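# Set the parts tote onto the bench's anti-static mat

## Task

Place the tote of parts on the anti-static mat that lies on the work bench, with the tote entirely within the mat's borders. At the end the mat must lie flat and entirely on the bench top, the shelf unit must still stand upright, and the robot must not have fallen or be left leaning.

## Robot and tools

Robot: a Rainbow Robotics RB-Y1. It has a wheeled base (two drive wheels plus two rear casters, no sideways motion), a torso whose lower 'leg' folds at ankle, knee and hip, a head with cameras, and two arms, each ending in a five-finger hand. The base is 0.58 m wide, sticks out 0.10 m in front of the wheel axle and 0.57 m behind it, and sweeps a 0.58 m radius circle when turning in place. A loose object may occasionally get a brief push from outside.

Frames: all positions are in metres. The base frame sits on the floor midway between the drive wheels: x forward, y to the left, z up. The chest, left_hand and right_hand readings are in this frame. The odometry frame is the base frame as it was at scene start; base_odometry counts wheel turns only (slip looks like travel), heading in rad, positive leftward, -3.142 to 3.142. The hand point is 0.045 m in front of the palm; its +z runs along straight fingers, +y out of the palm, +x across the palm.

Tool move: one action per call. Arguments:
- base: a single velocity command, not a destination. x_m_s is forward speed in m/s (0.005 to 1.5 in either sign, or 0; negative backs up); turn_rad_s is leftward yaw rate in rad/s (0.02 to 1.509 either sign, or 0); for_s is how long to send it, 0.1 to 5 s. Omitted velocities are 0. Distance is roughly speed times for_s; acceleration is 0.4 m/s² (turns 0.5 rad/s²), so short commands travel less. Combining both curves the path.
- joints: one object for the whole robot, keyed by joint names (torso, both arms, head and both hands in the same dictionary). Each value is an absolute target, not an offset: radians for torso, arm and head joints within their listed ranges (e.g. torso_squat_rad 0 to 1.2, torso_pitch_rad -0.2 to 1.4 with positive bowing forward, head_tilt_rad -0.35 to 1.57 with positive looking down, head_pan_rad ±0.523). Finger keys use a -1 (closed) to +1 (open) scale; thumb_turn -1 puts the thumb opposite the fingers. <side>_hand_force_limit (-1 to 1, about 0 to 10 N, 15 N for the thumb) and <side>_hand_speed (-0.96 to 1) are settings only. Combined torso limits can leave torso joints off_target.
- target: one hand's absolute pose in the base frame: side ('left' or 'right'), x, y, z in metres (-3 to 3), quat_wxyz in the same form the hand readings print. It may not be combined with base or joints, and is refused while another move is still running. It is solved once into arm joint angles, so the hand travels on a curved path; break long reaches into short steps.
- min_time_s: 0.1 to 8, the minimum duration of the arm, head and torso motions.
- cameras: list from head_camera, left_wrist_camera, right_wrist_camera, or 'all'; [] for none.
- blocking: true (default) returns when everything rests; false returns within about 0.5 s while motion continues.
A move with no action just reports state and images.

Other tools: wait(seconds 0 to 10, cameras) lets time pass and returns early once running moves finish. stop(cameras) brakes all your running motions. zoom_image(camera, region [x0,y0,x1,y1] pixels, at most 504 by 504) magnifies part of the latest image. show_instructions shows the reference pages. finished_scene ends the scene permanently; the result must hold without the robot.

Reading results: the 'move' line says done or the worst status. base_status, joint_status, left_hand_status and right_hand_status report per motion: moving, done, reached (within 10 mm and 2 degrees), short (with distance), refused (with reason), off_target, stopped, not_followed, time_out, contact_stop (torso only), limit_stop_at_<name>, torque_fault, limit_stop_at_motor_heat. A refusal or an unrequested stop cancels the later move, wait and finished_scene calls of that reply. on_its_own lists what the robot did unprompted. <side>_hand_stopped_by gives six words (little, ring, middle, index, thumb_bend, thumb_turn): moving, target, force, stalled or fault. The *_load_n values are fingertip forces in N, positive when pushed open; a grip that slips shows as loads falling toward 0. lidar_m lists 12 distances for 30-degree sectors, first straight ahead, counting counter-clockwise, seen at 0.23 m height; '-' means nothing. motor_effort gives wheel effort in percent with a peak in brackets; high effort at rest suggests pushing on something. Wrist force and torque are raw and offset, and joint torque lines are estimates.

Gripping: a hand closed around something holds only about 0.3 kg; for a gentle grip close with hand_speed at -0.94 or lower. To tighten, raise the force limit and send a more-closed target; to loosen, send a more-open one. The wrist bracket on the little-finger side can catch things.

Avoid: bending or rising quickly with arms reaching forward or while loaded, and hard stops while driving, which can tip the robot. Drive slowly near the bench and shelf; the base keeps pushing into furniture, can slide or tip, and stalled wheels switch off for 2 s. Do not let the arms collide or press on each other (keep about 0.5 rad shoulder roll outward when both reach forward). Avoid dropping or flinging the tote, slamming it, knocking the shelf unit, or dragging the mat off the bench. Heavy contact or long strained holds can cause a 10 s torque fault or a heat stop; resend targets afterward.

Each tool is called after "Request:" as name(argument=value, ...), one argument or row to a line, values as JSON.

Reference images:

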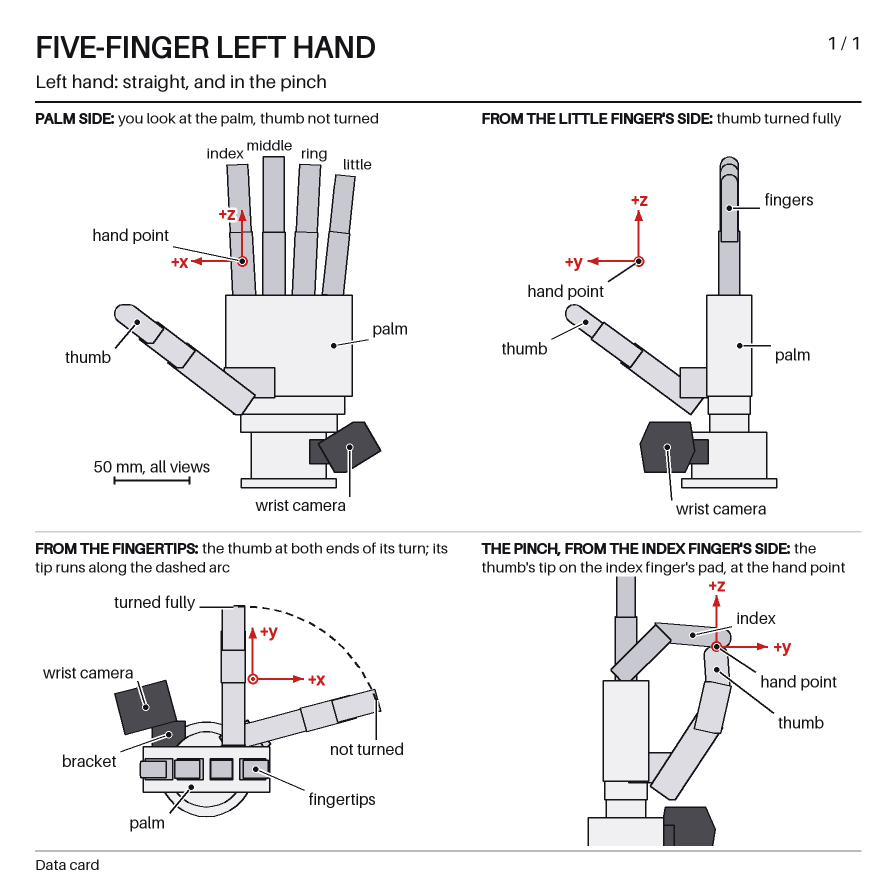

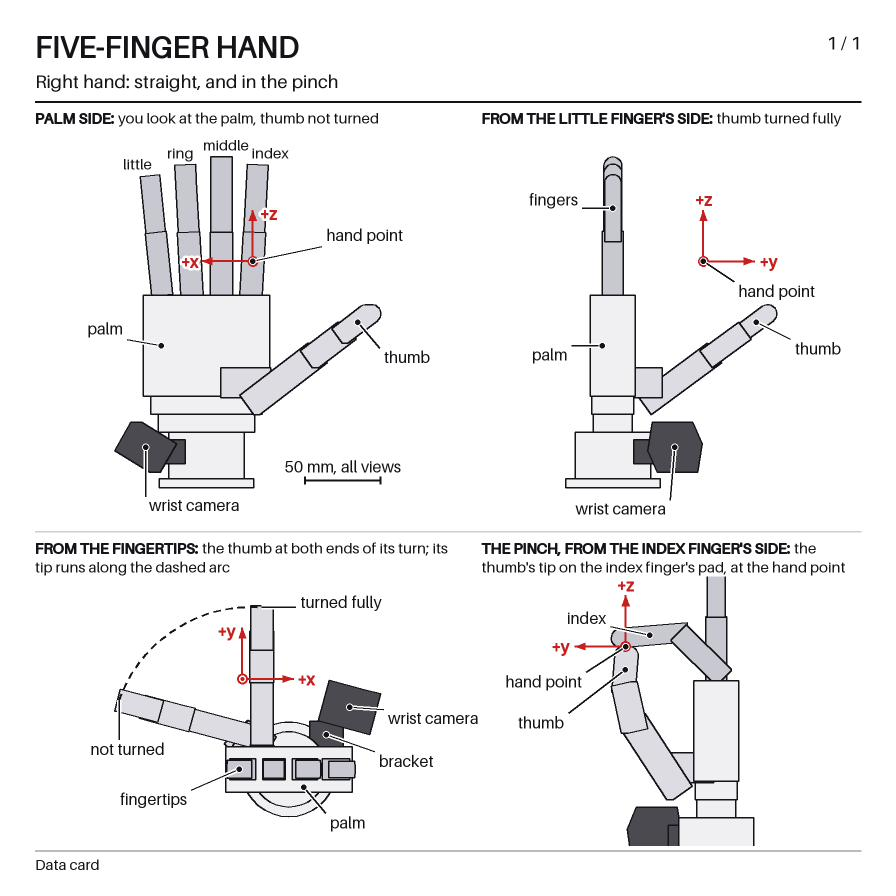

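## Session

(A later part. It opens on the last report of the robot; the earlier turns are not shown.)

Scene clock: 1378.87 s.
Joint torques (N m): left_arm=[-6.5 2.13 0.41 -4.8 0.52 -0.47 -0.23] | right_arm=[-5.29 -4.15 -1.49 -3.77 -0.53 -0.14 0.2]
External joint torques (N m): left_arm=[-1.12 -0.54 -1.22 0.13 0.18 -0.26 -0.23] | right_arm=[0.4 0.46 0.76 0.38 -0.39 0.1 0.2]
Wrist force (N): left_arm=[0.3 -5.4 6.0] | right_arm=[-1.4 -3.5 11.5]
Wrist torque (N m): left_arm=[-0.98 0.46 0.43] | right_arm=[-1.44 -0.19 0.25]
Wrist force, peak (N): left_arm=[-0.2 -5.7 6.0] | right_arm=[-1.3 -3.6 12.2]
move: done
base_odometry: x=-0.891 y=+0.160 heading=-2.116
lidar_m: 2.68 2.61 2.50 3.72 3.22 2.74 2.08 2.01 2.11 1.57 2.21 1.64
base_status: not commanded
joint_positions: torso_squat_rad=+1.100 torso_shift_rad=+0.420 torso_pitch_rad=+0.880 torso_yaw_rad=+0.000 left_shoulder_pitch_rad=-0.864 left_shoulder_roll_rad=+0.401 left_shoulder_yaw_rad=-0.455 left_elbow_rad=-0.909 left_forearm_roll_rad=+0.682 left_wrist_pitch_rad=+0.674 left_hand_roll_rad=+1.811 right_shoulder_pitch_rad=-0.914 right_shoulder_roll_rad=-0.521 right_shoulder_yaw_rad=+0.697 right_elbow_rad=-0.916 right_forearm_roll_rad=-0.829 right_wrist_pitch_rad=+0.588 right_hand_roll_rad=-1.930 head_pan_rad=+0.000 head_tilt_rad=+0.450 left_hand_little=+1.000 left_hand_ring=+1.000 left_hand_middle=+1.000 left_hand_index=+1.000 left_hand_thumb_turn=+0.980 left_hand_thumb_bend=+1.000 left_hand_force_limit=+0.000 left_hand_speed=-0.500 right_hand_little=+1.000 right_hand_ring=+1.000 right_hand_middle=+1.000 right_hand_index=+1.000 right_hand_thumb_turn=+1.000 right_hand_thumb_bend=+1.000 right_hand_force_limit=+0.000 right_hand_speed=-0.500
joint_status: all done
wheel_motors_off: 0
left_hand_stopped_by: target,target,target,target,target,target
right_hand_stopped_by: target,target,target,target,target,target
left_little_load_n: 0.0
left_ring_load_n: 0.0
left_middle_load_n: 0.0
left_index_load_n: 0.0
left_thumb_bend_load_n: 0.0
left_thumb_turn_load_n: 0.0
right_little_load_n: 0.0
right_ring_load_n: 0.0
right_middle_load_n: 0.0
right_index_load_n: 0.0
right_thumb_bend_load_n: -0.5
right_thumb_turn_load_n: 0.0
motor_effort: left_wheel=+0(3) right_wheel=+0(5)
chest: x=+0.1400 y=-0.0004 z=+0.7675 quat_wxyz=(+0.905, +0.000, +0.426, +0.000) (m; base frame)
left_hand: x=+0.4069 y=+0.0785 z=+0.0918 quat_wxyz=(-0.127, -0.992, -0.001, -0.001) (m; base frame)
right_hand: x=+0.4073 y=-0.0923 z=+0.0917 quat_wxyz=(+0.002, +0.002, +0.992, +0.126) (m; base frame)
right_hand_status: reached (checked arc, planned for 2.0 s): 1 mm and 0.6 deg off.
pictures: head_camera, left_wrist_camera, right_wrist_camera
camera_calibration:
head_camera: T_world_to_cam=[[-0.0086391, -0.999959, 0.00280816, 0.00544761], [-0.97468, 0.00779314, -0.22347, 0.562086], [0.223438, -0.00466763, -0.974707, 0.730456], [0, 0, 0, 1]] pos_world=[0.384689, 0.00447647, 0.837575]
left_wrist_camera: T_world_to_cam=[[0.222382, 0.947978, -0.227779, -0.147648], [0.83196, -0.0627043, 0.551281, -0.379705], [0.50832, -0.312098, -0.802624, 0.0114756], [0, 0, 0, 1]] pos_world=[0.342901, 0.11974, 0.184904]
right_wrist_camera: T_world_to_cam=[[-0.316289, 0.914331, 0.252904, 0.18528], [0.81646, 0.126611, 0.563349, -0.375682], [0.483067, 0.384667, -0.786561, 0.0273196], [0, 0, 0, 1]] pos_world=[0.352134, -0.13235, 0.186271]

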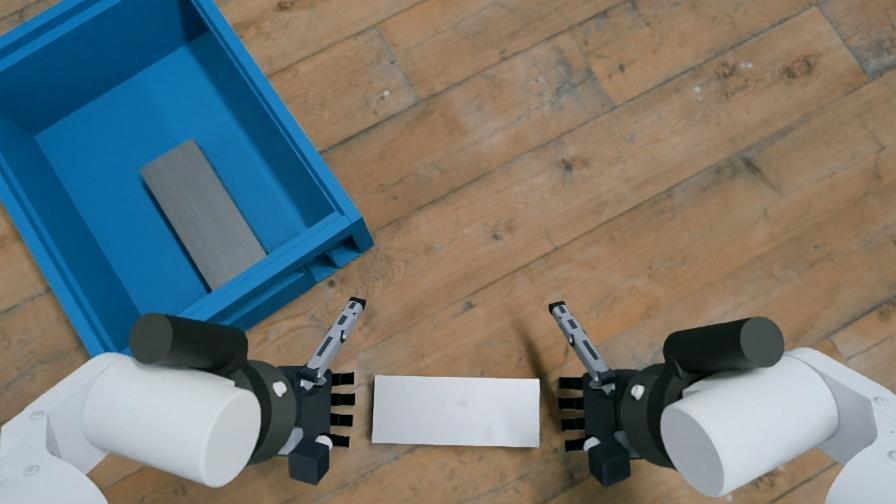

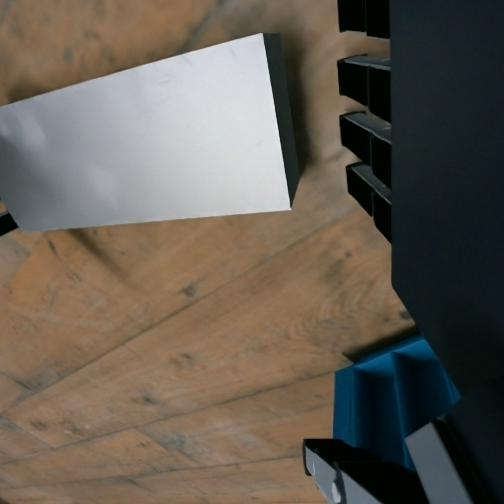

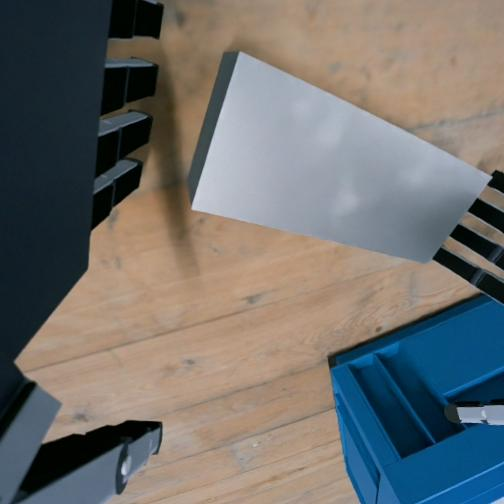

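Request:
move(
  target={"side": "left", "x": 0.407, "y": 0.054, "z": 0.086, "quat_wxyz": [0.1305, 0.9914, 0, 0]},
  min_time_s=2,
  cameras=[],
)

Request:
move(
  target={"side": "right", "x": 0.407, "y": -0.063, "z": 0.086, "quat_wxyz": [0, 0, 0.9914, 0.1305]},
  min_time_s=2,
  cameras=["head_camera", "right_wrist_camera"],
)

Scene clock: 1387.27 s.
Joint torques (N m): left_arm=[-7.8 -0.13 -0.42 -4.33 0.22 -0.56 0.3] | right_arm=[-5.64 -4.16 -1.19 -3.63 -0.57 -0.16 0.35]
External joint torques (N m): left_arm=[-1.84 -1.68 -1.72 0.54 -0.12 -0.34 0.3] | right_arm=[0.05 0.45 1.06 0.51 -0.42 0.07 0.35]
Wrist force (N): left_arm=[-0.2 -5.3 5.6] | right_arm=[-1.4 -3.2 11.6]
Wrist torque (N m): left_arm=[-0.91 0.57 0.52] | right_arm=[-1.41 -0.20 0.25]
Wrist force, peak (N): left_arm=[0.6 -5.5 6.2] | right_arm=[-1.3 -3.2 12.2]
move: done
base_odometry: x=-0.891 y=+0.160 heading=-2.116
lidar_m: 2.68 2.61 2.51 3.72 3.22 2.75 2.08 2.01 2.10 1.56 2.21 1.65
base_status: not commanded
joint_positions: torso_squat_rad=+1.100 torso_shift_rad=+0.420 torso_pitch_rad=+0.880 torso_yaw_rad=+0.000 left_shoulder_pitch_rad=-0.911 left_shoulder_roll_rad=+0.341 left_shoulder_yaw_rad=-0.466 left_elbow_rad=-0.827 left_forearm_roll_rad=+0.655 left_wrist_pitch_rad=+0.647 left_hand_roll_rad=+1.824 right_shoulder_pitch_rad=-0.914 right_shoulder_roll_rad=-0.521 right_shoulder_yaw_rad=+0.697 right_elbow_rad=-0.916 right_forearm_roll_rad=-0.829 right_wrist_pitch_rad=+0.588 right_hand_roll_rad=-1.930 head_pan_rad=+0.000 head_tilt_rad=+0.450 left_hand_little=+1.000 left_hand_ring=+1.000 left_hand_middle=+1.000 left_hand_index=+1.000 left_hand_thumb_turn=+0.980 left_hand_thumb_bend=+1.000 left_hand_force_limit=+0.000 left_hand_speed=-0.500 right_hand_little=+1.000 right_hand_ring=+1.000 right_hand_middle=+1.000 right_hand_index=+1.000 right_hand_thumb_turn=+1.000 right_hand_thumb_bend=+1.000 right_hand_force_limit=+0.000 right_hand_speed=-0.500
joint_status: all done
wheel_motors_off: 0
left_hand_stopped_by: target,target,target,target,target,target
right_hand_stopped_by: target,target,target,target,target,target
left_little_load_n: 0.0
left_ring_load_n: 0.0
left_middle_load_n: 0.0
left_index_load_n: 0.0
left_thumb_bend_load_n: 0.0
left_thumb_turn_load_n: 0.0
right_little_load_n: 0.0
right_ring_load_n: 0.0
right_middle_load_n: 0.0
right_index_load_n: 0.0
right_thumb_bend_load_n: 0.0
right_thumb_turn_load_n: 0.0
motor_effort: left_wheel=+0(3) right_wheel=-1(5)
chest: x=+0.1400 y=-0.0004 z=+0.7675 quat_wxyz=(+0.905, +0.000, +0.426, +0.000) (m; base frame)
left_hand: x=+0.4067 y=+0.0544 z=+0.0864 quat_wxyz=(-0.130, -0.992, +0.000, +0.000) (m; base frame)
left_hand_status: reached (checked arc, planned for 2.0 s): 1 mm and 0.1 deg off.
right_hand: x=+0.4073 y=-0.0923 z=+0.0917 quat_wxyz=(+0.002, +0.002, +0.992, +0.126) (m; base frame)
pictures: none
No camera images: "cameras" was empty.

Scene clock: 1389.60 s.
Joint torques (N m): left_arm=[-7.61 -0.03 -0.48 -5.44 0.76 -0.65 0.15] | right_arm=[-7.67 2.76 -0.32 -3.89 -0.04 -2.37 0.01]
External joint torques (N m): left_arm=[-1.63 -1.58 -1.78 -0.57 0.42 -0.43 0.16] | right_arm=[-1.33 5.96 1.58 0.33 0.11 -2.13 0]
Wrist force (N): left_arm=[0.1 -7.6 5.0] | right_arm=[5.7 -6.0 -23.8]
Wrist torque (N m): left_arm=[-0.79 0.42 0.61] | right_arm=[0.89 1.00 0.52]
Wrist force, peak (N): left_arm=[0.1 -7.6 5.8] | right_arm=[6.1 -5.6 -24.2]
move: done
base_odometry: x=-0.891 y=+0.160 heading=-2.116
lidar_m: 2.68 2.60 2.51 3.73 3.22 2.75 2.08 2.01 2.10 1.57 2.21 1.64
base_status: not commanded
joint_positions: torso_squat_rad=+1.100 torso_shift_rad=+0.420 torso_pitch_rad=+0.880 torso_yaw_rad=+0.000 left_shoulder_pitch_rad=-0.911 left_shoulder_roll_rad=+0.341 left_shoulder_yaw_rad=-0.466 left_elbow_rad=-0.827 left_forearm_roll_rad=+0.655 left_wrist_pitch_rad=+0.647 left_hand_roll_rad=+1.824 right_shoulder_pitch_rad=-0.958 right_shoulder_roll_rad=-0.447 right_shoulder_yaw_rad=+0.708 right_elbow_rad=-0.838 right_forearm_roll_rad=-0.796 right_wrist_pitch_rad=+0.576 right_hand_roll_rad=-1.949 head_pan_rad=+0.000 head_tilt_rad=+0.450 left_hand_little=+1.000 left_hand_ring=+1.000 left_hand_middle=+1.000 left_hand_index=+1.000 left_hand_thumb_turn=+0.980 left_hand_thumb_bend=+1.000 left_hand_force_limit=+0.000 left_hand_speed=-0.500 right_hand_little=+1.000 right_hand_ring=+1.000 right_hand_middle=+1.000 right_hand_index=+1.000 right_hand_thumb_turn=+1.000 right_hand_thumb_bend=+1.000 right_hand_force_limit=+0.000 right_hand_speed=-0.500
joint_status: all done
wheel_motors_off: 0
left_hand_stopped_by: target,target,target,target,target,target
right_hand_stopped_by: target,target,target,target,target,target
left_little_load_n: 0.0
left_ring_load_n: 0.0
left_middle_load_n: 0.5
left_index_load_n: 0.0
left_thumb_bend_load_n: 0.0
left_thumb_turn_load_n: 0.0
right_little_load_n: 0.0
right_ring_load_n: 0.0
right_middle_load_n: 0.5
right_index_load_n: 0.0
right_thumb_bend_load_n: 0.0
right_thumb_turn_load_n: 0.0
motor_effort: left_wheel=+1(3) right_wheel=+0(4)
chest: x=+0.1398 y=-0.0003 z=+0.7677 quat_wxyz=(+0.905, +0.000, +0.426, +0.000) (m; base frame)
left_hand: x=+0.4068 y=+0.0543 z=+0.0867 quat_wxyz=(-0.130, -0.992, +0.000, +0.000) (m; base frame)
right_hand: x=+0.4069 y=-0.0645 z=+0.0867 quat_wxyz=(+0.000, +0.000, +0.992, +0.129) (m; base frame)
right_hand_status: reached (checked arc, planned for 2.0 s): 2 mm and 0.2 deg off.
pictures: head_camera, right_wrist_camera
camera_calibration:
head_camera: T_world_to_cam=[[-0.00880353, -0.999957, 0.0030738, 0.00528444], [-0.974543, 0.00789103, -0.224064, 0.562307], [0.22403, -0.0049681, -0.97457, 0.730475], [0, 0, 0, 1]] pos_world=[0.38439, 0.0044761, 0.837875]
right_wrist_camera: T_world_to_cam=[[-0.318198, 0.911976, 0.25894, 0.161043], [0.818195, 0.126214, 0.560917, -0.3766], [0.478861, 0.390346, -0.786335, 0.0148897], [0, 0, 0, 1]] pos_world=[0.352245, -0.105147, 0.181249]

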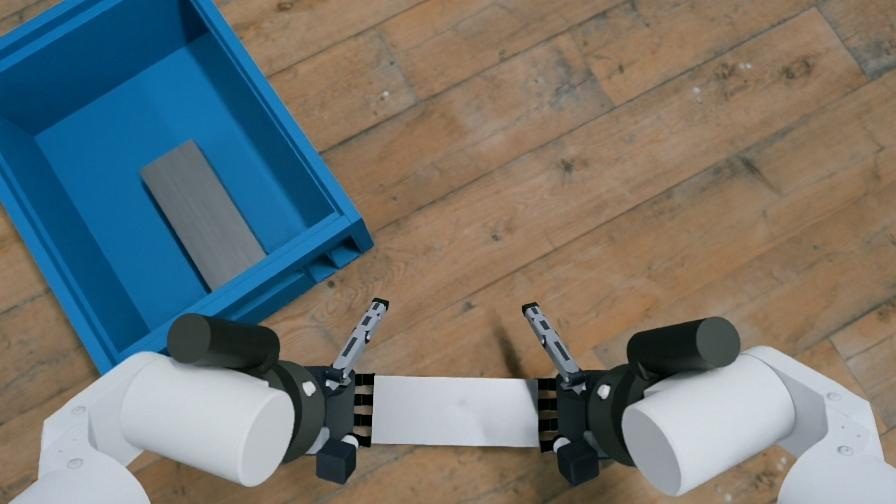

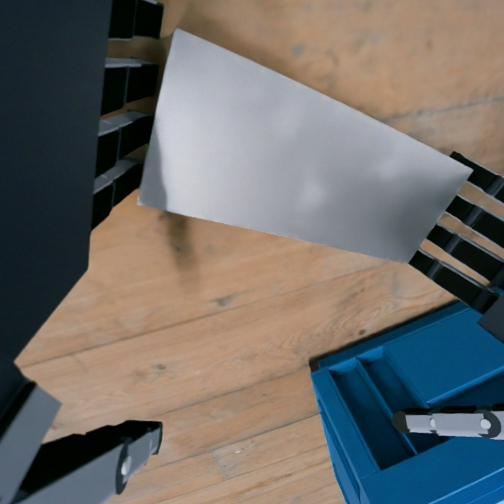

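Request:
move(
  target={"side": "right", "x": 0.407, "y": -0.065, "z": 0.093, "quat_wxyz": [0, 0, 0.9914, 0.1305]},
  min_time_s=1,
  cameras=[],
)

Request:
move(
  target={"side": "left", "x": 0.407, "y": 0.050, "z": 0.089, "quat_wxyz": [0.1305, 0.9914, 0, 0]},
  min_time_s=1,
  cameras=["left_wrist_camera", "right_wrist_camera"],
)

Scene clock: 1398.37 s.
Joint torques (N m): left_arm=[-7.36 -1.79 0.23 -5.65 0.82 -0.3 0.48] | right_arm=[-5.5 -1.98 -2.83 -5.6 -0.38 -0.22 -0.13]
External joint torques (N m): left_arm=[-1.4 -3.35 -1.08 -0.78 0.49 -0.08 0.48] | right_arm=[0.7 1.44 -0.79 -1.2 -0.23 0.04 -0.13]
Wrist force (N): left_arm=[0.3 -6.5 4.6] | right_arm=[-1.7 -4.9 11.6]
Wrist torque (N m): left_arm=[-0.75 0.47 0.56] | right_arm=[-1.35 -0.26 0.10]
Wrist force, peak (N): left_arm=[0.0 -9.9 0.1] | right_arm=[5.6 -5.9 -23.9]
move: done
base_odometry: x=-0.891 y=+0.160 heading=-2.116
lidar_m: 2.68 2.61 2.50 3.72 3.23 2.75 2.08 2.01 2.10 1.57 2.21 1.65
base_status: not commanded
joint_positions: torso_squat_rad=+1.100 torso_shift_rad=+0.420 torso_pitch_rad=+0.880 torso_yaw_rad=+0.000 left_shoulder_pitch_rad=-0.911 left_shoulder_roll_rad=+0.342 left_shoulder_yaw_rad=-0.466 left_elbow_rad=-0.827 left_forearm_roll_rad=+0.654 left_wrist_pitch_rad=+0.647 left_hand_roll_rad=+1.824 right_shoulder_pitch_rad=-0.942 right_shoulder_roll_rad=-0.469 right_shoulder_yaw_rad=+0.708 right_elbow_rad=-0.893 right_forearm_roll_rad=-0.784 right_wrist_pitch_rad=+0.598 right_hand_roll_rad=-1.973 head_pan_rad=+0.000 head_tilt_rad=+0.450 left_hand_little=+1.000 left_hand_ring=+1.000 left_hand_middle=+1.000 left_hand_index=+1.000 left_hand_thumb_turn=+0.980 left_hand_thumb_bend=+1.000 left_hand_force_limit=+0.000 left_hand_speed=-0.500 right_hand_little=+1.000 right_hand_ring=+1.000 right_hand_middle=+1.000 right_hand_index=+1.000 right_hand_thumb_turn=+1.000 right_hand_thumb_bend=+1.000 right_hand_force_limit=+0.000 right_hand_speed=-0.500
joint_status: all done
wheel_motors_off: 0
left_hand_stopped_by: target,target,target,target,target,target
right_hand_stopped_by: target,target,target,target,target,target
left_little_load_n: 0.0
left_ring_load_n: 0.0
left_middle_load_n: 0.0
left_index_load_n: 0.0
left_thumb_bend_load_n: 0.0
left_thumb_turn_load_n: 0.0
right_little_load_n: 0.0
right_ring_load_n: 0.0
right_middle_load_n: 0.5
right_index_load_n: 0.0
right_thumb_bend_load_n: 0.0
right_thumb_turn_load_n: 0.0
motor_effort: left_wheel=+0(2) right_wheel=-1(3)
chest: x=+0.1399 y=-0.0003 z=+0.7676 quat_wxyz=(+0.905, +0.000, +0.426, +0.000) (m; base frame)
left_hand: x=+0.4067 y=+0.0548 z=+0.0864 quat_wxyz=(-0.130, -0.992, +0.000, +0.000) (m; base frame)
right_hand: x=+0.4069 y=-0.0650 z=+0.0920 quat_wxyz=(-0.001, -0.001, +0.991, +0.131) (m; base frame)
right_hand_status: reached (checked arc, planned for 1.0 s): 1 mm and 0.1 deg off.
pictures: none
No camera images: "cameras" was empty.

Scene clock: 1399.70 s.
Joint torques (N m): left_arm=[-8.14 -6.69 -0.95 -9.35 1.59 -0.54 0.31] | right_arm=[-5.67 0.38 -2.6 -6.22 -0.75 -0.74 0]
External joint torques (N m): left_arm=[-2.17 -8.15 -2.26 -4.39 1.25 -0.31 0.31] | right_arm=[0.52 3.81 -0.56 -1.82 -0.6 -0.48 0]
Wrist force (N): left_arm=[0.1 -13.0 6.9] | right_arm=[-1.2 -8.5 6.0]
Wrist torque (N m): left_arm=[-0.45 0.53 0.70] | right_arm=[-0.73 -0.08 0.08]
Wrist force, peak (N): left_arm=[0.1 -13.5 7.4] | right_arm=[-1.8 -4.8 12.0]
move: done
base_odometry: x=-0.891 y=+0.160 heading=-2.116
lidar_m: 2.69 2.61 2.50 3.72 3.22 2.75 2.07 2.01 2.10 1.58 2.21 1.64
base_status: not commanded
joint_positions: torso_squat_rad=+1.100 torso_shift_rad=+0.420 torso_pitch_rad=+0.880 torso_yaw_rad=+0.000 left_shoulder_pitch_rad=-0.907 left_shoulder_roll_rad=+0.341 left_shoulder_yaw_rad=-0.467 left_elbow_rad=-0.845 left_forearm_roll_rad=+0.639 left_wrist_pitch_rad=+0.659 left_hand_roll_rad=+1.843 right_shoulder_pitch_rad=-0.942 right_shoulder_roll_rad=-0.470 right_shoulder_yaw_rad=+0.708 right_elbow_rad=-0.893 right_forearm_roll_rad=-0.783 right_wrist_pitch_rad=+0.598 right_hand_roll_rad=-1.973 head_pan_rad=+0.000 head_tilt_rad=+0.450 left_hand_little=+1.000 left_hand_ring=+1.000 left_hand_middle=+1.000 left_hand_index=+1.000 left_hand_thumb_turn=+0.980 left_hand_thumb_bend=+1.000 left_hand_force_limit=+0.000 left_hand_speed=-0.500 right_hand_little=+1.000 right_hand_ring=+1.000 right_hand_middle=+1.000 right_hand_index=+1.000 right_hand_thumb_turn=+1.000 right_hand_thumb_bend=+1.000 right_hand_force_limit=+0.000 right_hand_speed=-0.500
joint_status: all done
wheel_motors_off: 0
left_hand_stopped_by: target,target,target,target,target,target
right_hand_stopped_by: target,target,target,target,target,target
left_little_load_n: 0.0
left_ring_load_n: 0.0
left_middle_load_n: 1.5
left_index_load_n: 0.0
left_thumb_bend_load_n: 0.0
left_thumb_turn_load_n: 0.0
right_little_load_n: 0.0
right_ring_load_n: 0.0
right_middle_load_n: 1.5
right_index_load_n: 0.0
right_thumb_bend_load_n: 0.0
right_thumb_turn_load_n: 0.0
motor_effort: left_wheel=+1(2) right_wheel=-2(3)
chest: x=+0.1399 y=-0.0003 z=+0.7676 quat_wxyz=(+0.905, +0.000, +0.426, +0.000) (m; base frame)
left_hand: x=+0.4070 y=+0.0519 z=+0.0883 quat_wxyz=(-0.129, -0.992, +0.000, +0.000) (m; base frame)
left_hand_status: reached (checked arc, planned for 1.0 s): 2 mm and 0.1 deg off.
right_hand: x=+0.4070 y=-0.0655 z=+0.0918 quat_wxyz=(-0.001, +0.000, +0.991, +0.131) (m; base frame)
pictures: left_wrist_camera, right_wrist_camera
camera_calibration:
left_wrist_camera: T_world_to_cam=[[0.224352, 0.946421, -0.232279, -0.123531], [0.833271, -0.0627158, 0.549297, -0.379846], [0.505298, -0.316787, -0.802695, 0.00181481], [0, 0, 0, 1]] pos_world=[0.343312, 0.0936653, 0.181411]
right_wrist_camera: T_world_to_cam=[[-0.319584, 0.910437, 0.262622, 0.160827], [0.818826, 0.12587, 0.560072, -0.379617], [0.476854, 0.394032, -0.785716, 0.0203142], [0, 0, 0, 1]] pos_world=[0.352551, -0.106645, 0.186337]

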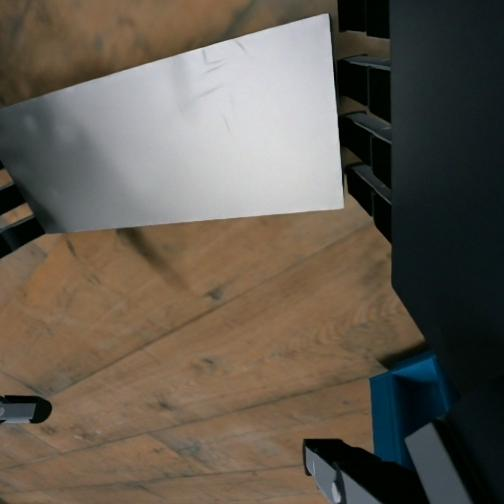

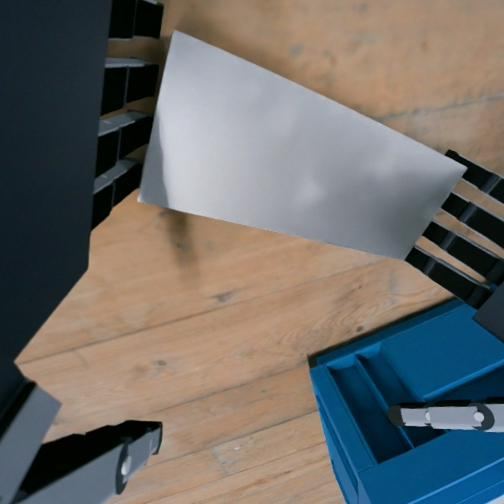

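Request:
move(
  target={"side": "left", "x": 0.407, "y": 0.046, "z": 0.089, "quat_wxyz": [0.1305, 0.9914, 0, 0]},
  min_time_s=1,
  cameras=[],
)

Request:
move(
  target={"side": "right", "x": 0.407, "y": -0.062, "z": 0.093, "quat_wxyz": [0, 0, 0.9914, 0.1305]},
  min_time_s=1,
  cameras=[],
)

Request:
move(
  joints={"torso_squat_rad": 1.03},
  min_time_s=2,
  cameras=["head_camera", "left_wrist_camera"],
)

Scene clock: 1409.93 s.
Joint torques (N m): left_arm=[-10.98 -10.67 -1.95 -10.06 2.57 -1.03 0.23] | right_arm=[-6.29 2.95 -2.32 -7.73 -1.28 -1.1 -0.04]
External joint torques (N m): left_arm=[-4.99 -11.98 -3.23 -5.07 2.24 -0.8 0.23] | right_arm=[-0.1 6.41 -0.28 -3.35 -1.13 -0.85 -0.04]
Wrist force (N): left_arm=[0.5 -17.7 5.5] | right_arm=[-0.8 -12.1 3.3]
Wrist torque (N m): left_arm=[-0.05 0.41 0.84] | right_arm=[-0.39 -0.05 0.03]
Wrist force, peak (N): left_arm=[0.4 -18.2 6.2] | right_arm=[-1.2 -12.3 4.8]
move: done
base_odometry: x=-0.891 y=+0.160 heading=-2.116
lidar_m: 2.69 2.61 2.50 3.72 3.21 2.75 2.07 2.01 2.10 1.57 2.21 1.65
base_status: not commanded
joint_positions: torso_squat_rad=+1.100 torso_shift_rad=+0.420 torso_pitch_rad=+0.880 torso_yaw_rad=+0.000 left_shoulder_pitch_rad=-0.908 left_shoulder_roll_rad=+0.335 left_shoulder_yaw_rad=-0.469 left_elbow_rad=-0.844 left_forearm_roll_rad=+0.626 left_wrist_pitch_rad=+0.660 left_hand_roll_rad=+1.855 right_shoulder_pitch_rad=-0.942 right_shoulder_roll_rad=-0.470 right_shoulder_yaw_rad=+0.707 right_elbow_rad=-0.892 right_forearm_roll_rad=-0.783 right_wrist_pitch_rad=+0.598 right_hand_roll_rad=-1.973 head_pan_rad=+0.000 head_tilt_rad=+0.450 left_hand_little=+1.000 left_hand_ring=+1.000 left_hand_middle=+1.000 left_hand_index=+1.000 left_hand_thumb_turn=+0.980 left_hand_thumb_bend=+1.000 left_hand_force_limit=+0.000 left_hand_speed=-0.500 right_hand_little=+1.000 right_hand_ring=+1.000 right_hand_middle=+1.000 right_hand_index=+1.000 right_hand_thumb_turn=+1.000 right_hand_thumb_bend=+1.000 right_hand_force_limit=+0.000 right_hand_speed=-0.500
joint_status: all done
wheel_motors_off: 0
left_hand_stopped_by: target,target,target,target,target,target
right_hand_stopped_by: target,target,target,target,target,target
left_little_load_n: 0.0
left_ring_load_n: 0.0
left_middle_load_n: 2.0
left_index_load_n: 0.0
left_thumb_bend_load_n: 0.0
left_thumb_turn_load_n: 0.0
right_little_load_n: 0.0
right_ring_load_n: 0.0
right_middle_load_n: 1.5
right_index_load_n: 0.0
right_thumb_bend_load_n: 0.0
right_thumb_turn_load_n: 0.0
motor_effort: left_wheel=-1(2) right_wheel=-2(4)
chest: x=+0.1399 y=-0.0003 z=+0.7676 quat_wxyz=(+0.905, +0.000, +0.426, +0.000) (m; base frame)
left_hand: x=+0.4065 y=+0.0490 z=+0.0881 quat_wxyz=(-0.128, -0.992, +0.000, +0.001) (m; base frame)
left_hand_status: reached (checked arc, planned for 1.0 s): 3 mm and 0.2 deg off.
right_hand: x=+0.4069 y=-0.0663 z=+0.0916 quat_wxyz=(-0.001, +0.000, +0.991, +0.130) (m; base frame)
pictures: none
No camera images: "cameras" was empty.

Scene clock: 1411.27 s.
Joint torques (N m): left_arm=[-10.93 -10.8 -1.35 -10.64 2.72 -1.25 0.14] | right_arm=[-8.04 7.16 -0.83 -11.83 -1.98 -1.74 0.11]
External joint torques (N m): left_arm=[-4.94 -12.1 -2.62 -5.65 2.38 -1.02 0.14] | right_arm=[-1.86 10.54 1.21 -7.38 -1.83 -1.48 0.11]
Wrist force (N): left_arm=[0.2 -18.7 5.8] | right_arm=[-2.2 -16.6 9.9]
Wrist torque (N m): left_arm=[-0.02 0.43 0.85] | right_arm=[-0.46 -0.11 -0.11]
Wrist force, peak (N): left_arm=[-0.1 -19.2 5.8] | right_arm=[-1.8 -17.2 9.7]
move: done
base_odometry: x=-0.891 y=+0.160 heading=-2.116
lidar_m: 2.69 2.60 2.50 3.72 3.22 2.75 2.07 2.01 2.11 1.56 2.21 1.64
base_status: not commanded
joint_positions: torso_squat_rad=+1.100 torso_shift_rad=+0.420 torso_pitch_rad=+0.880 torso_yaw_rad=+0.000 left_shoulder_pitch_rad=-0.908 left_shoulder_roll_rad=+0.335 left_shoulder_yaw_rad=-0.469 left_elbow_rad=-0.844 left_forearm_roll_rad=+0.626 left_wrist_pitch_rad=+0.660 left_hand_roll_rad=+1.855 right_shoulder_pitch_rad=-0.940 right_shoulder_roll_rad=-0.469 right_shoulder_yaw_rad=+0.707 right_elbow_rad=-0.901 right_forearm_roll_rad=-0.766 right_wrist_pitch_rad=+0.604 right_hand_roll_rad=-1.992 head_pan_rad=+0.000 head_tilt_rad=+0.450 left_hand_little=+1.000 left_hand_ring=+1.000 left_hand_middle=+1.000 left_hand_index=+1.000 left_hand_thumb_turn=+0.980 left_hand_thumb_bend=+1.000 left_hand_force_limit=+0.000 left_hand_speed=-0.500 right_hand_little=+1.000 right_hand_ring=+1.000 right_hand_middle=+1.000 right_hand_index=+1.000 right_hand_thumb_turn=+1.000 right_hand_thumb_bend=+1.000 right_hand_force_limit=+0.000 right_hand_speed=-0.500
joint_status: all done
wheel_motors_off: 0
left_hand_stopped_by: target,target,target,target,target,target
right_hand_stopped_by: target,target,target,target,target,target
left_little_load_n: 0.0
left_ring_load_n: 0.0
left_middle_load_n: 2.5
left_index_load_n: 0.0
left_thumb_bend_load_n: 0.0
left_thumb_turn_load_n: 0.0
right_little_load_n: 0.0
right_ring_load_n: 0.0
right_middle_load_n: 2.5
right_index_load_n: 0.0
right_thumb_bend_load_n: 0.0
right_thumb_turn_load_n: 0.0
motor_effort: left_wheel=+0(2) right_wheel=+0(6)
chest: x=+0.1400 y=-0.0003 z=+0.7676 quat_wxyz=(+0.905, +0.000, +0.426, +0.000) (m; base frame)
left_hand: x=+0.4065 y=+0.0491 z=+0.0881 quat_wxyz=(-0.128, -0.992, +0.000, +0.001) (m; base frame)
right_hand: x=+0.4068 y=-0.0649 z=+0.0921 quat_wxyz=(+0.000, +0.000, +0.992, +0.129) (m; base frame)
right_hand_status: reached (checked arc, planned for 1.0 s): 3 mm and 0.2 deg off.
pictures: none
No camera images: "cameras" was empty.

Scene clock: 1413.57 s.
Joint torques (N m): left_arm=[-11.24 -10.98 -1.26 -10.4 2.6 -1.18 0.19] | right_arm=[-8.75 6.83 -1.17 -11.64 -2.03 -1.97 0.11]
External joint torques (N m): left_arm=[-5.26 -12.28 -2.53 -5.41 2.27 -0.95 0.2] | right_arm=[-2.59 10.2 0.86 -7.19 -1.88 -1.71 0.11]
Wrist force (N): left_arm=[0.2 -17.9 3.3] | right_arm=[-1.1 -17.2 12.1]
Wrist torque (N m): left_arm=[0.07 0.43 0.85] | right_arm=[-0.60 -0.16 -0.11]
Wrist force, peak (N): left_arm=[0.1 -19.0 6.2] | right_arm=[-0.8 -17.4 12.2]
move: done
base_odometry: x=-0.891 y=+0.160 heading=-2.116
lidar_m: 2.69 2.61 2.50 3.72 3.21 2.76 2.08 2.01 2.10 1.57 2.21 1.66
base_status: not commanded
joint_positions: torso_squat_rad=+1.030 torso_shift_rad=+0.420 torso_pitch_rad=+0.880 torso_yaw_rad=+0.000 left_shoulder_pitch_rad=-0.908 left_shoulder_roll_rad=+0.335 left_shoulder_yaw_rad=-0.469 left_elbow_rad=-0.844 left_forearm_roll_rad=+0.626 left_wrist_pitch_rad=+0.660 left_hand_roll_rad=+1.855 right_shoulder_pitch_rad=-0.939 right_shoulder_roll_rad=-0.469 right_shoulder_yaw_rad=+0.707 right_elbow_rad=-0.901 right_forearm_roll_rad=-0.766 right_wrist_pitch_rad=+0.604 right_hand_roll_rad=-1.992 head_pan_rad=+0.000 head_tilt_rad=+0.450 left_hand_little=+1.000 left_hand_ring=+1.000 left_hand_middle=+1.000 left_hand_index=+1.000 left_hand_thumb_turn=+0.980 left_hand_thumb_bend=+1.000 left_hand_force_limit=+0.000 left_hand_speed=-0.500 right_hand_little=+1.000 right_hand_ring=+1.000 right_hand_middle=+1.000 right_hand_index=+1.000 right_hand_thumb_turn=+1.000 right_hand_thumb_bend=+1.000 right_hand_force_limit=+0.000 right_hand_speed=-0.500
joint_status: all done
wheel_motors_off: 0
left_hand_stopped_by: target,target,target,target,target,target
right_hand_stopped_by: target,target,target,target,target,target
left_little_load_n: 0.0
left_ring_load_n: 0.0
left_middle_load_n: 2.5
left_index_load_n: 0.0
left_thumb_bend_load_n: 0.0
left_thumb_turn_load_n: 0.0
right_little_load_n: 0.0
right_ring_load_n: 0.0
right_middle_load_n: 2.5
right_index_load_n: 0.0
right_thumb_bend_load_n: 0.0
right_thumb_turn_load_n: 0.0
motor_effort: left_wheel=+1(3) right_wheel=-3(4)
chest: x=+0.1576 y=-0.0004 z=+0.8066 quat_wxyz=(+0.905, +0.000, +0.426, +0.000) (m; base frame)
left_hand: x=+0.4238 y=+0.0490 z=+0.1270 quat_wxyz=(-0.128, -0.992, +0.000, +0.001) (m; base frame)
right_hand: x=+0.4240 y=-0.0649 z=+0.1309 quat_wxyz=(-0.001, +0.000, +0.992, +0.129) (m; base frame)
pictures: head_camera, left_wrist_camera
camera_calibration:
head_camera: T_world_to_cam=[[-0.00865984, -0.999958, 0.00290755, 0.00541043], [-0.974728, 0.00779218, -0.223259, 0.587693], [0.223227, -0.00476746, -0.974755, 0.764686], [0, 0, 0, 1]] pos_world=[0.402189, 0.00447641, 0.876574]
left_wrist_camera: T_world_to_cam=[[0.223883, 0.946925, -0.230673, -0.115671], [0.833932, -0.0636288, 0.548186, -0.415403], [0.504414, -0.315095, -0.803917, 0.023987], [0, 0, 0, 1]] pos_world=[0.360216, 0.0906583, 0.22032]

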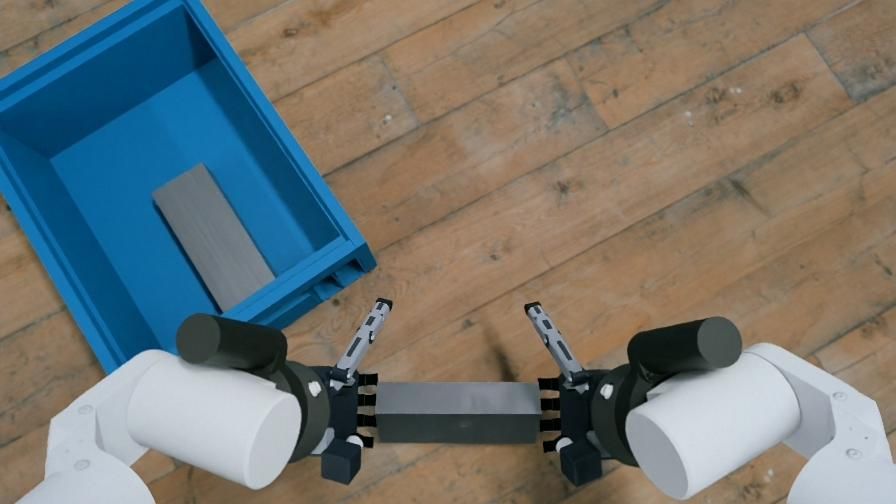

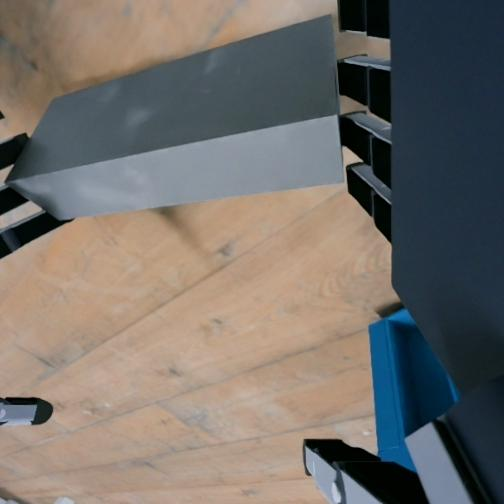

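Request:
move(
  joints={"torso_squat_rad": 0.75, "torso_shift_rad": 0.15, "torso_pitch_rad": 0.6},
  min_time_s=5,
  cameras=["head_camera"],
)

Scene clock: 1436.87 s.
Joint torques (N m): left_arm=[-15.94 -8.87 -0.34 -11.87 2.66 -1.67 0.18] | right_arm=[-16.66 4.8 -2.98 -12.69 -2.09 -2.83 0.18]
External joint torques (N m): left_arm=[-3.67 -12 -3.06 -5.53 2.41 -0.93 0.17] | right_arm=[-3.94 9.99 0.83 -7.41 -2.11 -2.08 0.19]
Wrist force (N): left_arm=[-1.8 -17.5 5.7] | right_arm=[1.8 -16.4 12.2]
Wrist torque (N m): left_arm=[0.01 0.49 0.67] | right_arm=[-0.59 -0.19 0.08]
Wrist force, peak (N): left_arm=[0.2 -18.9 6.3] | right_arm=[-1.2 -17.3 12.5]
move: done
base_odometry: x=-0.891 y=+0.160 heading=-2.116
lidar_m: 2.68 2.61 2.51 3.72 3.22 2.75 2.07 2.01 2.10 1.57 2.21 1.64
base_status: not commanded
joint_positions: torso_squat_rad=+0.750 torso_shift_rad=+0.150 torso_pitch_rad=+0.600 torso_yaw_rad=+0.000 left_shoulder_pitch_rad=-0.909 left_shoulder_roll_rad=+0.335 left_shoulder_yaw_rad=-0.469 left_elbow_rad=-0.844 left_forearm_roll_rad=+0.626 left_wrist_pitch_rad=+0.660 left_hand_roll_rad=+1.855 right_shoulder_pitch_rad=-0.939 right_shoulder_roll_rad=-0.469 right_shoulder_yaw_rad=+0.708 right_elbow_rad=-0.901 right_forearm_roll_rad=-0.766 right_wrist_pitch_rad=+0.604 right_hand_roll_rad=-1.992 head_pan_rad=+0.000 head_tilt_rad=+0.450 left_hand_little=+1.000 left_hand_ring=+1.000 left_hand_middle=+1.000 left_hand_index=+1.000 left_hand_thumb_turn=+0.980 left_hand_thumb_bend=+1.000 left_hand_force_limit=+0.000 left_hand_speed=-0.500 right_hand_little=+1.000 right_hand_ring=+1.000 right_hand_middle=+1.000 right_hand_index=+1.000 right_hand_thumb_turn=+1.000 right_hand_thumb_bend=+1.000 right_hand_force_limit=+0.000 right_hand_speed=-0.500
joint_status: all done
wheel_motors_off: 0
left_hand_stopped_by: target,target,target,target,target,target
right_hand_stopped_by: target,target,target,target,target,target
left_little_load_n: 0.0
left_ring_load_n: 0.0
left_middle_load_n: 2.5
left_index_load_n: 0.0
left_thumb_bend_load_n: 0.0
left_thumb_turn_load_n: 0.0
right_little_load_n: 0.0
right_ring_load_n: 0.0
right_middle_load_n: 2.5
right_index_load_n: 0.0
right_thumb_bend_load_n: 0.0
right_thumb_turn_load_n: 0.0
motor_effort: left_wheel=+1(3) right_wheel=+1(4)
chest: x=+0.0235 y=-0.0004 z=+1.0422 quat_wxyz=(+0.955, +0.000, +0.296, +0.000) (m; base frame)
left_hand: x=+0.4672 y=+0.0489 z=+0.4627 quat_wxyz=(-0.127, -0.982, +0.018, -0.138) (m; base frame)
right_hand: x=+0.4660 y=-0.0650 z=+0.4663 quat_wxyz=(+0.137, -0.018, +0.982, +0.127) (m; base frame)
pictures: head_camera
camera_calibration:
head_camera: T_world_to_cam=[[-0.00921393, -0.999957, 0.000354022, 0.00616402], [-0.875107, 0.00789222, -0.483865, 0.77892], [0.483842, -0.00476811, -0.875143, 0.914382], [0, 0, 0, 1]] pos_world=[0.239279, 0.00437623, 1.1771]

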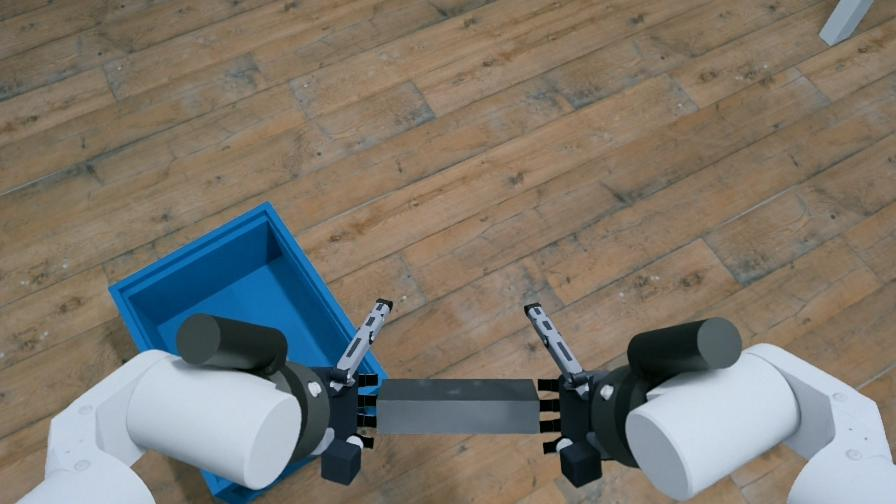

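Request:
move(
  base={"turn_rad_s": 0.15, "for_s": 1.75},
  cameras=[],
)

Request:
move(
  base={"x_m_s": 0.1, "for_s": 3.03},
  cameras=[],
)

Request:
move(
  base={"turn_rad_s": 0.15, "for_s": 2.03},
  cameras=["head_camera"],
)

Scene clock: 1447.17 s.
Joint torques (N m): left_arm=[-15.76 -8.45 0.09 -12.31 2.9 -1.98 0.23] | right_arm=[-17.26 4.37 -3 -12.84 -1.98 -2.89 0.1]
External joint torques (N m): left_arm=[-3.49 -11.58 -2.63 -5.97 2.65 -1.24 0.22] | right_arm=[-4.55 9.56 0.8 -7.57 -2 -2.14 0.11]
Wrist force (N): left_arm=[-2.0 -17.8 5.5] | right_arm=[2.0 -16.6 12.1]
Wrist torque (N m): left_arm=[0.02 0.53 0.70] | right_arm=[-0.60 -0.23 0.10]
Wrist force, peak (N): left_arm=[-1.7 -18.7 5.8] | right_arm=[2.2 -17.4 12.4]
move: done
base_odometry: x=-0.891 y=+0.160 heading=-1.851
lidar_m: 2.61 2.56 2.51 3.22 3.26 2.28 2.01 2.02 2.38 1.57 1.65 2.61
base_status: done (sent for 1.77 of 1.77 s)
joint_positions: torso_squat_rad=+0.750 torso_shift_rad=+0.150 torso_pitch_rad=+0.600 torso_yaw_rad=+0.000 left_shoulder_pitch_rad=-0.909 left_shoulder_roll_rad=+0.335 left_shoulder_yaw_rad=-0.469 left_elbow_rad=-0.844 left_forearm_roll_rad=+0.626 left_wrist_pitch_rad=+0.660 left_hand_roll_rad=+1.855 right_shoulder_pitch_rad=-0.939 right_shoulder_roll_rad=-0.469 right_shoulder_yaw_rad=+0.708 right_elbow_rad=-0.901 right_forearm_roll_rad=-0.766 right_wrist_pitch_rad=+0.604 right_hand_roll_rad=-1.992 head_pan_rad=+0.000 head_tilt_rad=+0.450 left_hand_little=+1.000 left_hand_ring=+1.000 left_hand_middle=+1.000 left_hand_index=+1.000 left_hand_thumb_turn=+0.980 left_hand_thumb_bend=+1.000 left_hand_force_limit=+0.000 left_hand_speed=-0.500 right_hand_little=+1.000 right_hand_ring=+1.000 right_hand_middle=+1.000 right_hand_index=+1.000 right_hand_thumb_turn=+1.000 right_hand_thumb_bend=+1.000 right_hand_force_limit=+0.000 right_hand_speed=-0.500
joint_status: not commanded
wheel_motors_off: 0
left_hand_stopped_by: target,target,target,target,target,target
right_hand_stopped_by: target,target,target,target,target,target
left_little_load_n: -0.5
left_ring_load_n: 0.0
left_middle_load_n: 2.5
left_index_load_n: 0.0
left_thumb_bend_load_n: 0.0
left_thumb_turn_load_n: 0.0
right_little_load_n: 0.0
right_ring_load_n: 0.0
right_middle_load_n: 2.5
right_index_load_n: 0.0
right_thumb_bend_load_n: 0.0
right_thumb_turn_load_n: 0.5
motor_effort: left_wheel=-1(24) right_wheel=+2(28)
chest: x=+0.0235 y=-0.0004 z=+1.0422 quat_wxyz=(+0.955, +0.000, +0.296, +0.000) (m; base frame)
left_hand: x=+0.4672 y=+0.0488 z=+0.4627 quat_wxyz=(-0.127, -0.982, +0.018, -0.138) (m; base frame)
right_hand: x=+0.4659 y=-0.0650 z=+0.4663 quat_wxyz=(+0.137, -0.018, +0.982, +0.127) (m; base frame)
pictures: none
No camera images: "cameras" was empty.

Scene clock: 1451.07 s.
Joint torques (N m): left_arm=[-16.45 -8.4 0.58 -12.71 2.62 -2.03 0.37] | right_arm=[-17.36 4.36 -2.91 -12.79 -2.1 -3.03 0.14]
External joint torques (N m): left_arm=[-4.19 -11.53 -2.13 -6.37 2.37 -1.28 0.37] | right_arm=[-4.65 9.54 0.89 -7.52 -2.12 -2.28 0.14]
Wrist force (N): left_arm=[-2.1 -18.1 5.4] | right_arm=[1.8 -16.6 11.8]
Wrist torque (N m): left_arm=[0.02 0.56 0.68] | right_arm=[-0.58 -0.24 0.08]
Wrist force, peak (N): left_arm=[-1.4 -18.6 5.7] | right_arm=[2.1 -17.2 12.7]
move: done
base_odometry: x=-0.975 y=-0.132 heading=-1.851
lidar_m: 2.32 2.31 2.30 3.32 3.30 2.62 2.31 2.31 1.64 2.14 1.46 2.52
base_status: done (sent for 3.03 of 3.03 s)
joint_positions: torso_squat_rad=+0.750 torso_shift_rad=+0.150 torso_pitch_rad=+0.600 torso_yaw_rad=+0.000 left_shoulder_pitch_rad=-0.909 left_shoulder_roll_rad=+0.335 left_shoulder_yaw_rad=-0.469 left_elbow_rad=-0.844 left_forearm_roll_rad=+0.626 left_wrist_pitch_rad=+0.660 left_hand_roll_rad=+1.855 right_shoulder_pitch_rad=-0.939 right_shoulder_roll_rad=-0.469 right_shoulder_yaw_rad=+0.708 right_elbow_rad=-0.901 right_forearm_roll_rad=-0.766 right_wrist_pitch_rad=+0.604 right_hand_roll_rad=-1.992 head_pan_rad=+0.000 head_tilt_rad=+0.450 left_hand_little=+1.000 left_hand_ring=+1.000 left_hand_middle=+1.000 left_hand_index=+1.000 left_hand_thumb_turn=+0.980 left_hand_thumb_bend=+1.000 left_hand_force_limit=+0.000 left_hand_speed=-0.500 right_hand_little=+1.000 right_hand_ring=+1.000 right_hand_middle=+1.000 right_hand_index=+1.000 right_hand_thumb_turn=+1.000 right_hand_thumb_bend=+1.000 right_hand_force_limit=+0.000 right_hand_speed=-0.500
joint_status: not commanded
wheel_motors_off: 0
left_hand_stopped_by: target,target,target,target,target,target
right_hand_stopped_by: target,target,target,target,target,target
left_little_load_n: 0.0
left_ring_load_n: 0.0
left_middle_load_n: 2.5
left_index_load_n: 0.0
left_thumb_bend_load_n: -0.5
left_thumb_turn_load_n: 0.0
right_little_load_n: 0.0
right_ring_load_n: 0.0
right_middle_load_n: 2.5
right_index_load_n: 0.0
right_thumb_bend_load_n: 0.0
right_thumb_turn_load_n: 0.0
motor_effort: left_wheel=-1(16) right_wheel=-1(35)
chest: x=+0.0235 y=-0.0004 z=+1.0422 quat_wxyz=(+0.955, +0.000, +0.296, +0.000) (m; base frame)
left_hand: x=+0.4671 y=+0.0488 z=+0.4627 quat_wxyz=(-0.127, -0.982, +0.018, -0.138) (m; base frame)
right_hand: x=+0.4658 y=-0.0650 z=+0.4663 quat_wxyz=(+0.137, -0.018, +0.982, +0.127) (m; base frame)
pictures: none
No camera images: "cameras" was empty.

Scene clock: 1453.73 s.
Joint torques (N m): left_arm=[-15.95 -8.35 0.48 -12.47 2.78 -1.96 0.26] | right_arm=[-17.12 4.44 -3.09 -12.86 -2.14 -3.11 0.17]
External joint torques (N m): left_arm=[-3.69 -11.48 -2.23 -6.13 2.53 -1.22 0.26] | right_arm=[-4.42 9.63 0.71 -7.59 -2.15 -2.36 0.18]
Wrist force (N): left_arm=[-2.5 -17.7 5.7] | right_arm=[2.1 -16.9 12.3]
Wrist torque (N m): left_arm=[0.06 0.61 0.67] | right_arm=[-0.63 -0.27 0.11]
Wrist force, peak (N): left_arm=[-2.3 -18.6 5.5] | right_arm=[2.3 -17.3 12.6]
move: done
base_odometry: x=-0.975 y=-0.132 heading=-1.547
lidar_m: 2.31 2.30 3.56 3.31 3.02 2.34 2.30 2.46 1.64 2.07 1.45 2.36
base_status: done (sent for 2.03 of 2.03 s)
joint_positions: torso_squat_rad=+0.750 torso_shift_rad=+0.150 torso_pitch_rad=+0.600 torso_yaw_rad=+0.000 left_shoulder_pitch_rad=-0.909 left_shoulder_roll_rad=+0.335 left_shoulder_yaw_rad=-0.469 left_elbow_rad=-0.844 left_forearm_roll_rad=+0.626 left_wrist_pitch_rad=+0.660 left_hand_roll_rad=+1.855 right_shoulder_pitch_rad=-0.939 right_shoulder_roll_rad=-0.469 right_shoulder_yaw_rad=+0.708 right_elbow_rad=-0.901 right_forearm_roll_rad=-0.766 right_wrist_pitch_rad=+0.604 right_hand_roll_rad=-1.992 head_pan_rad=+0.000 head_tilt_rad=+0.450 left_hand_little=+1.000 left_hand_ring=+1.000 left_hand_middle=+1.000 left_hand_index=+1.000 left_hand_thumb_turn=+0.980 left_hand_thumb_bend=+1.000 left_hand_force_limit=+0.000 left_hand_speed=-0.500 right_hand_little=+1.000 right_hand_ring=+1.000 right_hand_middle=+1.000 right_hand_index=+1.000 right_hand_thumb_turn=+1.000 right_hand_thumb_bend=+1.000 right_hand_force_limit=+0.000 right_hand_speed=-0.500
joint_status: not commanded
wheel_motors_off: 0
left_hand_stopped_by: target,target,target,target,target,target
right_hand_stopped_by: target,target,target,target,target,target
left_little_load_n: 0.0
left_ring_load_n: 0.0
left_middle_load_n: 2.0
left_index_load_n: 0.0
left_thumb_bend_load_n: 0.0
left_thumb_turn_load_n: 0.0
right_little_load_n: 0.0
right_ring_load_n: 0.0
right_middle_load_n: 2.5
right_index_load_n: 0.0
right_thumb_bend_load_n: 0.0
right_thumb_turn_load_n: 0.0
motor_effort: left_wheel=+0(24) right_wheel=+3(29)
chest: x=+0.0235 y=-0.0004 z=+1.0422 quat_wxyz=(+0.955, +0.000, +0.296, +0.000) (m; base frame)
left_hand: x=+0.4671 y=+0.0488 z=+0.4627 quat_wxyz=(-0.127, -0.982, +0.018, -0.138) (m; base frame)
right_hand: x=+0.4658 y=-0.0650 z=+0.4662 quat_wxyz=(+0.137, -0.018, +0.982, +0.127) (m; base frame)
pictures: head_camera
camera_calibration:
head_camera: T_world_to_cam=[[-0.00921393, -0.999957, 0.000354022, 0.00616402], [-0.875107, 0.00789222, -0.483865, 0.77892], [0.483842, -0.00476811, -0.875143, 0.914382], [0, 0, 0, 1]] pos_world=[0.239279, 0.00437623, 1.1771]

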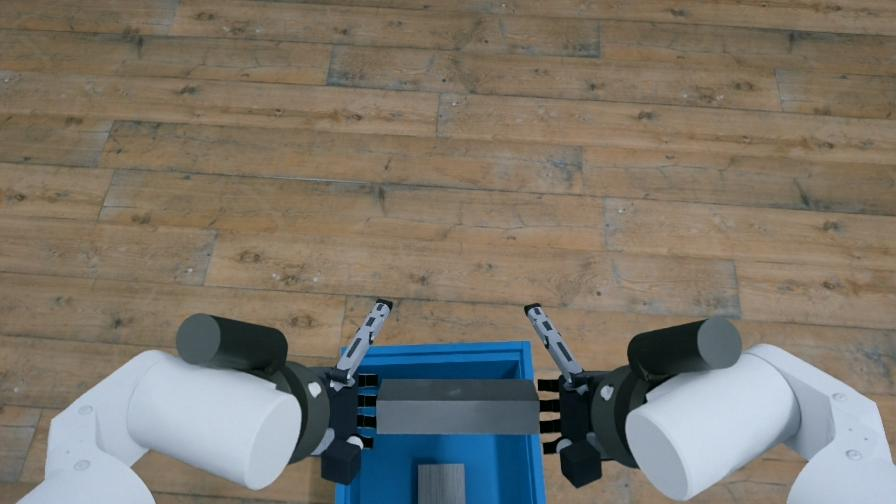

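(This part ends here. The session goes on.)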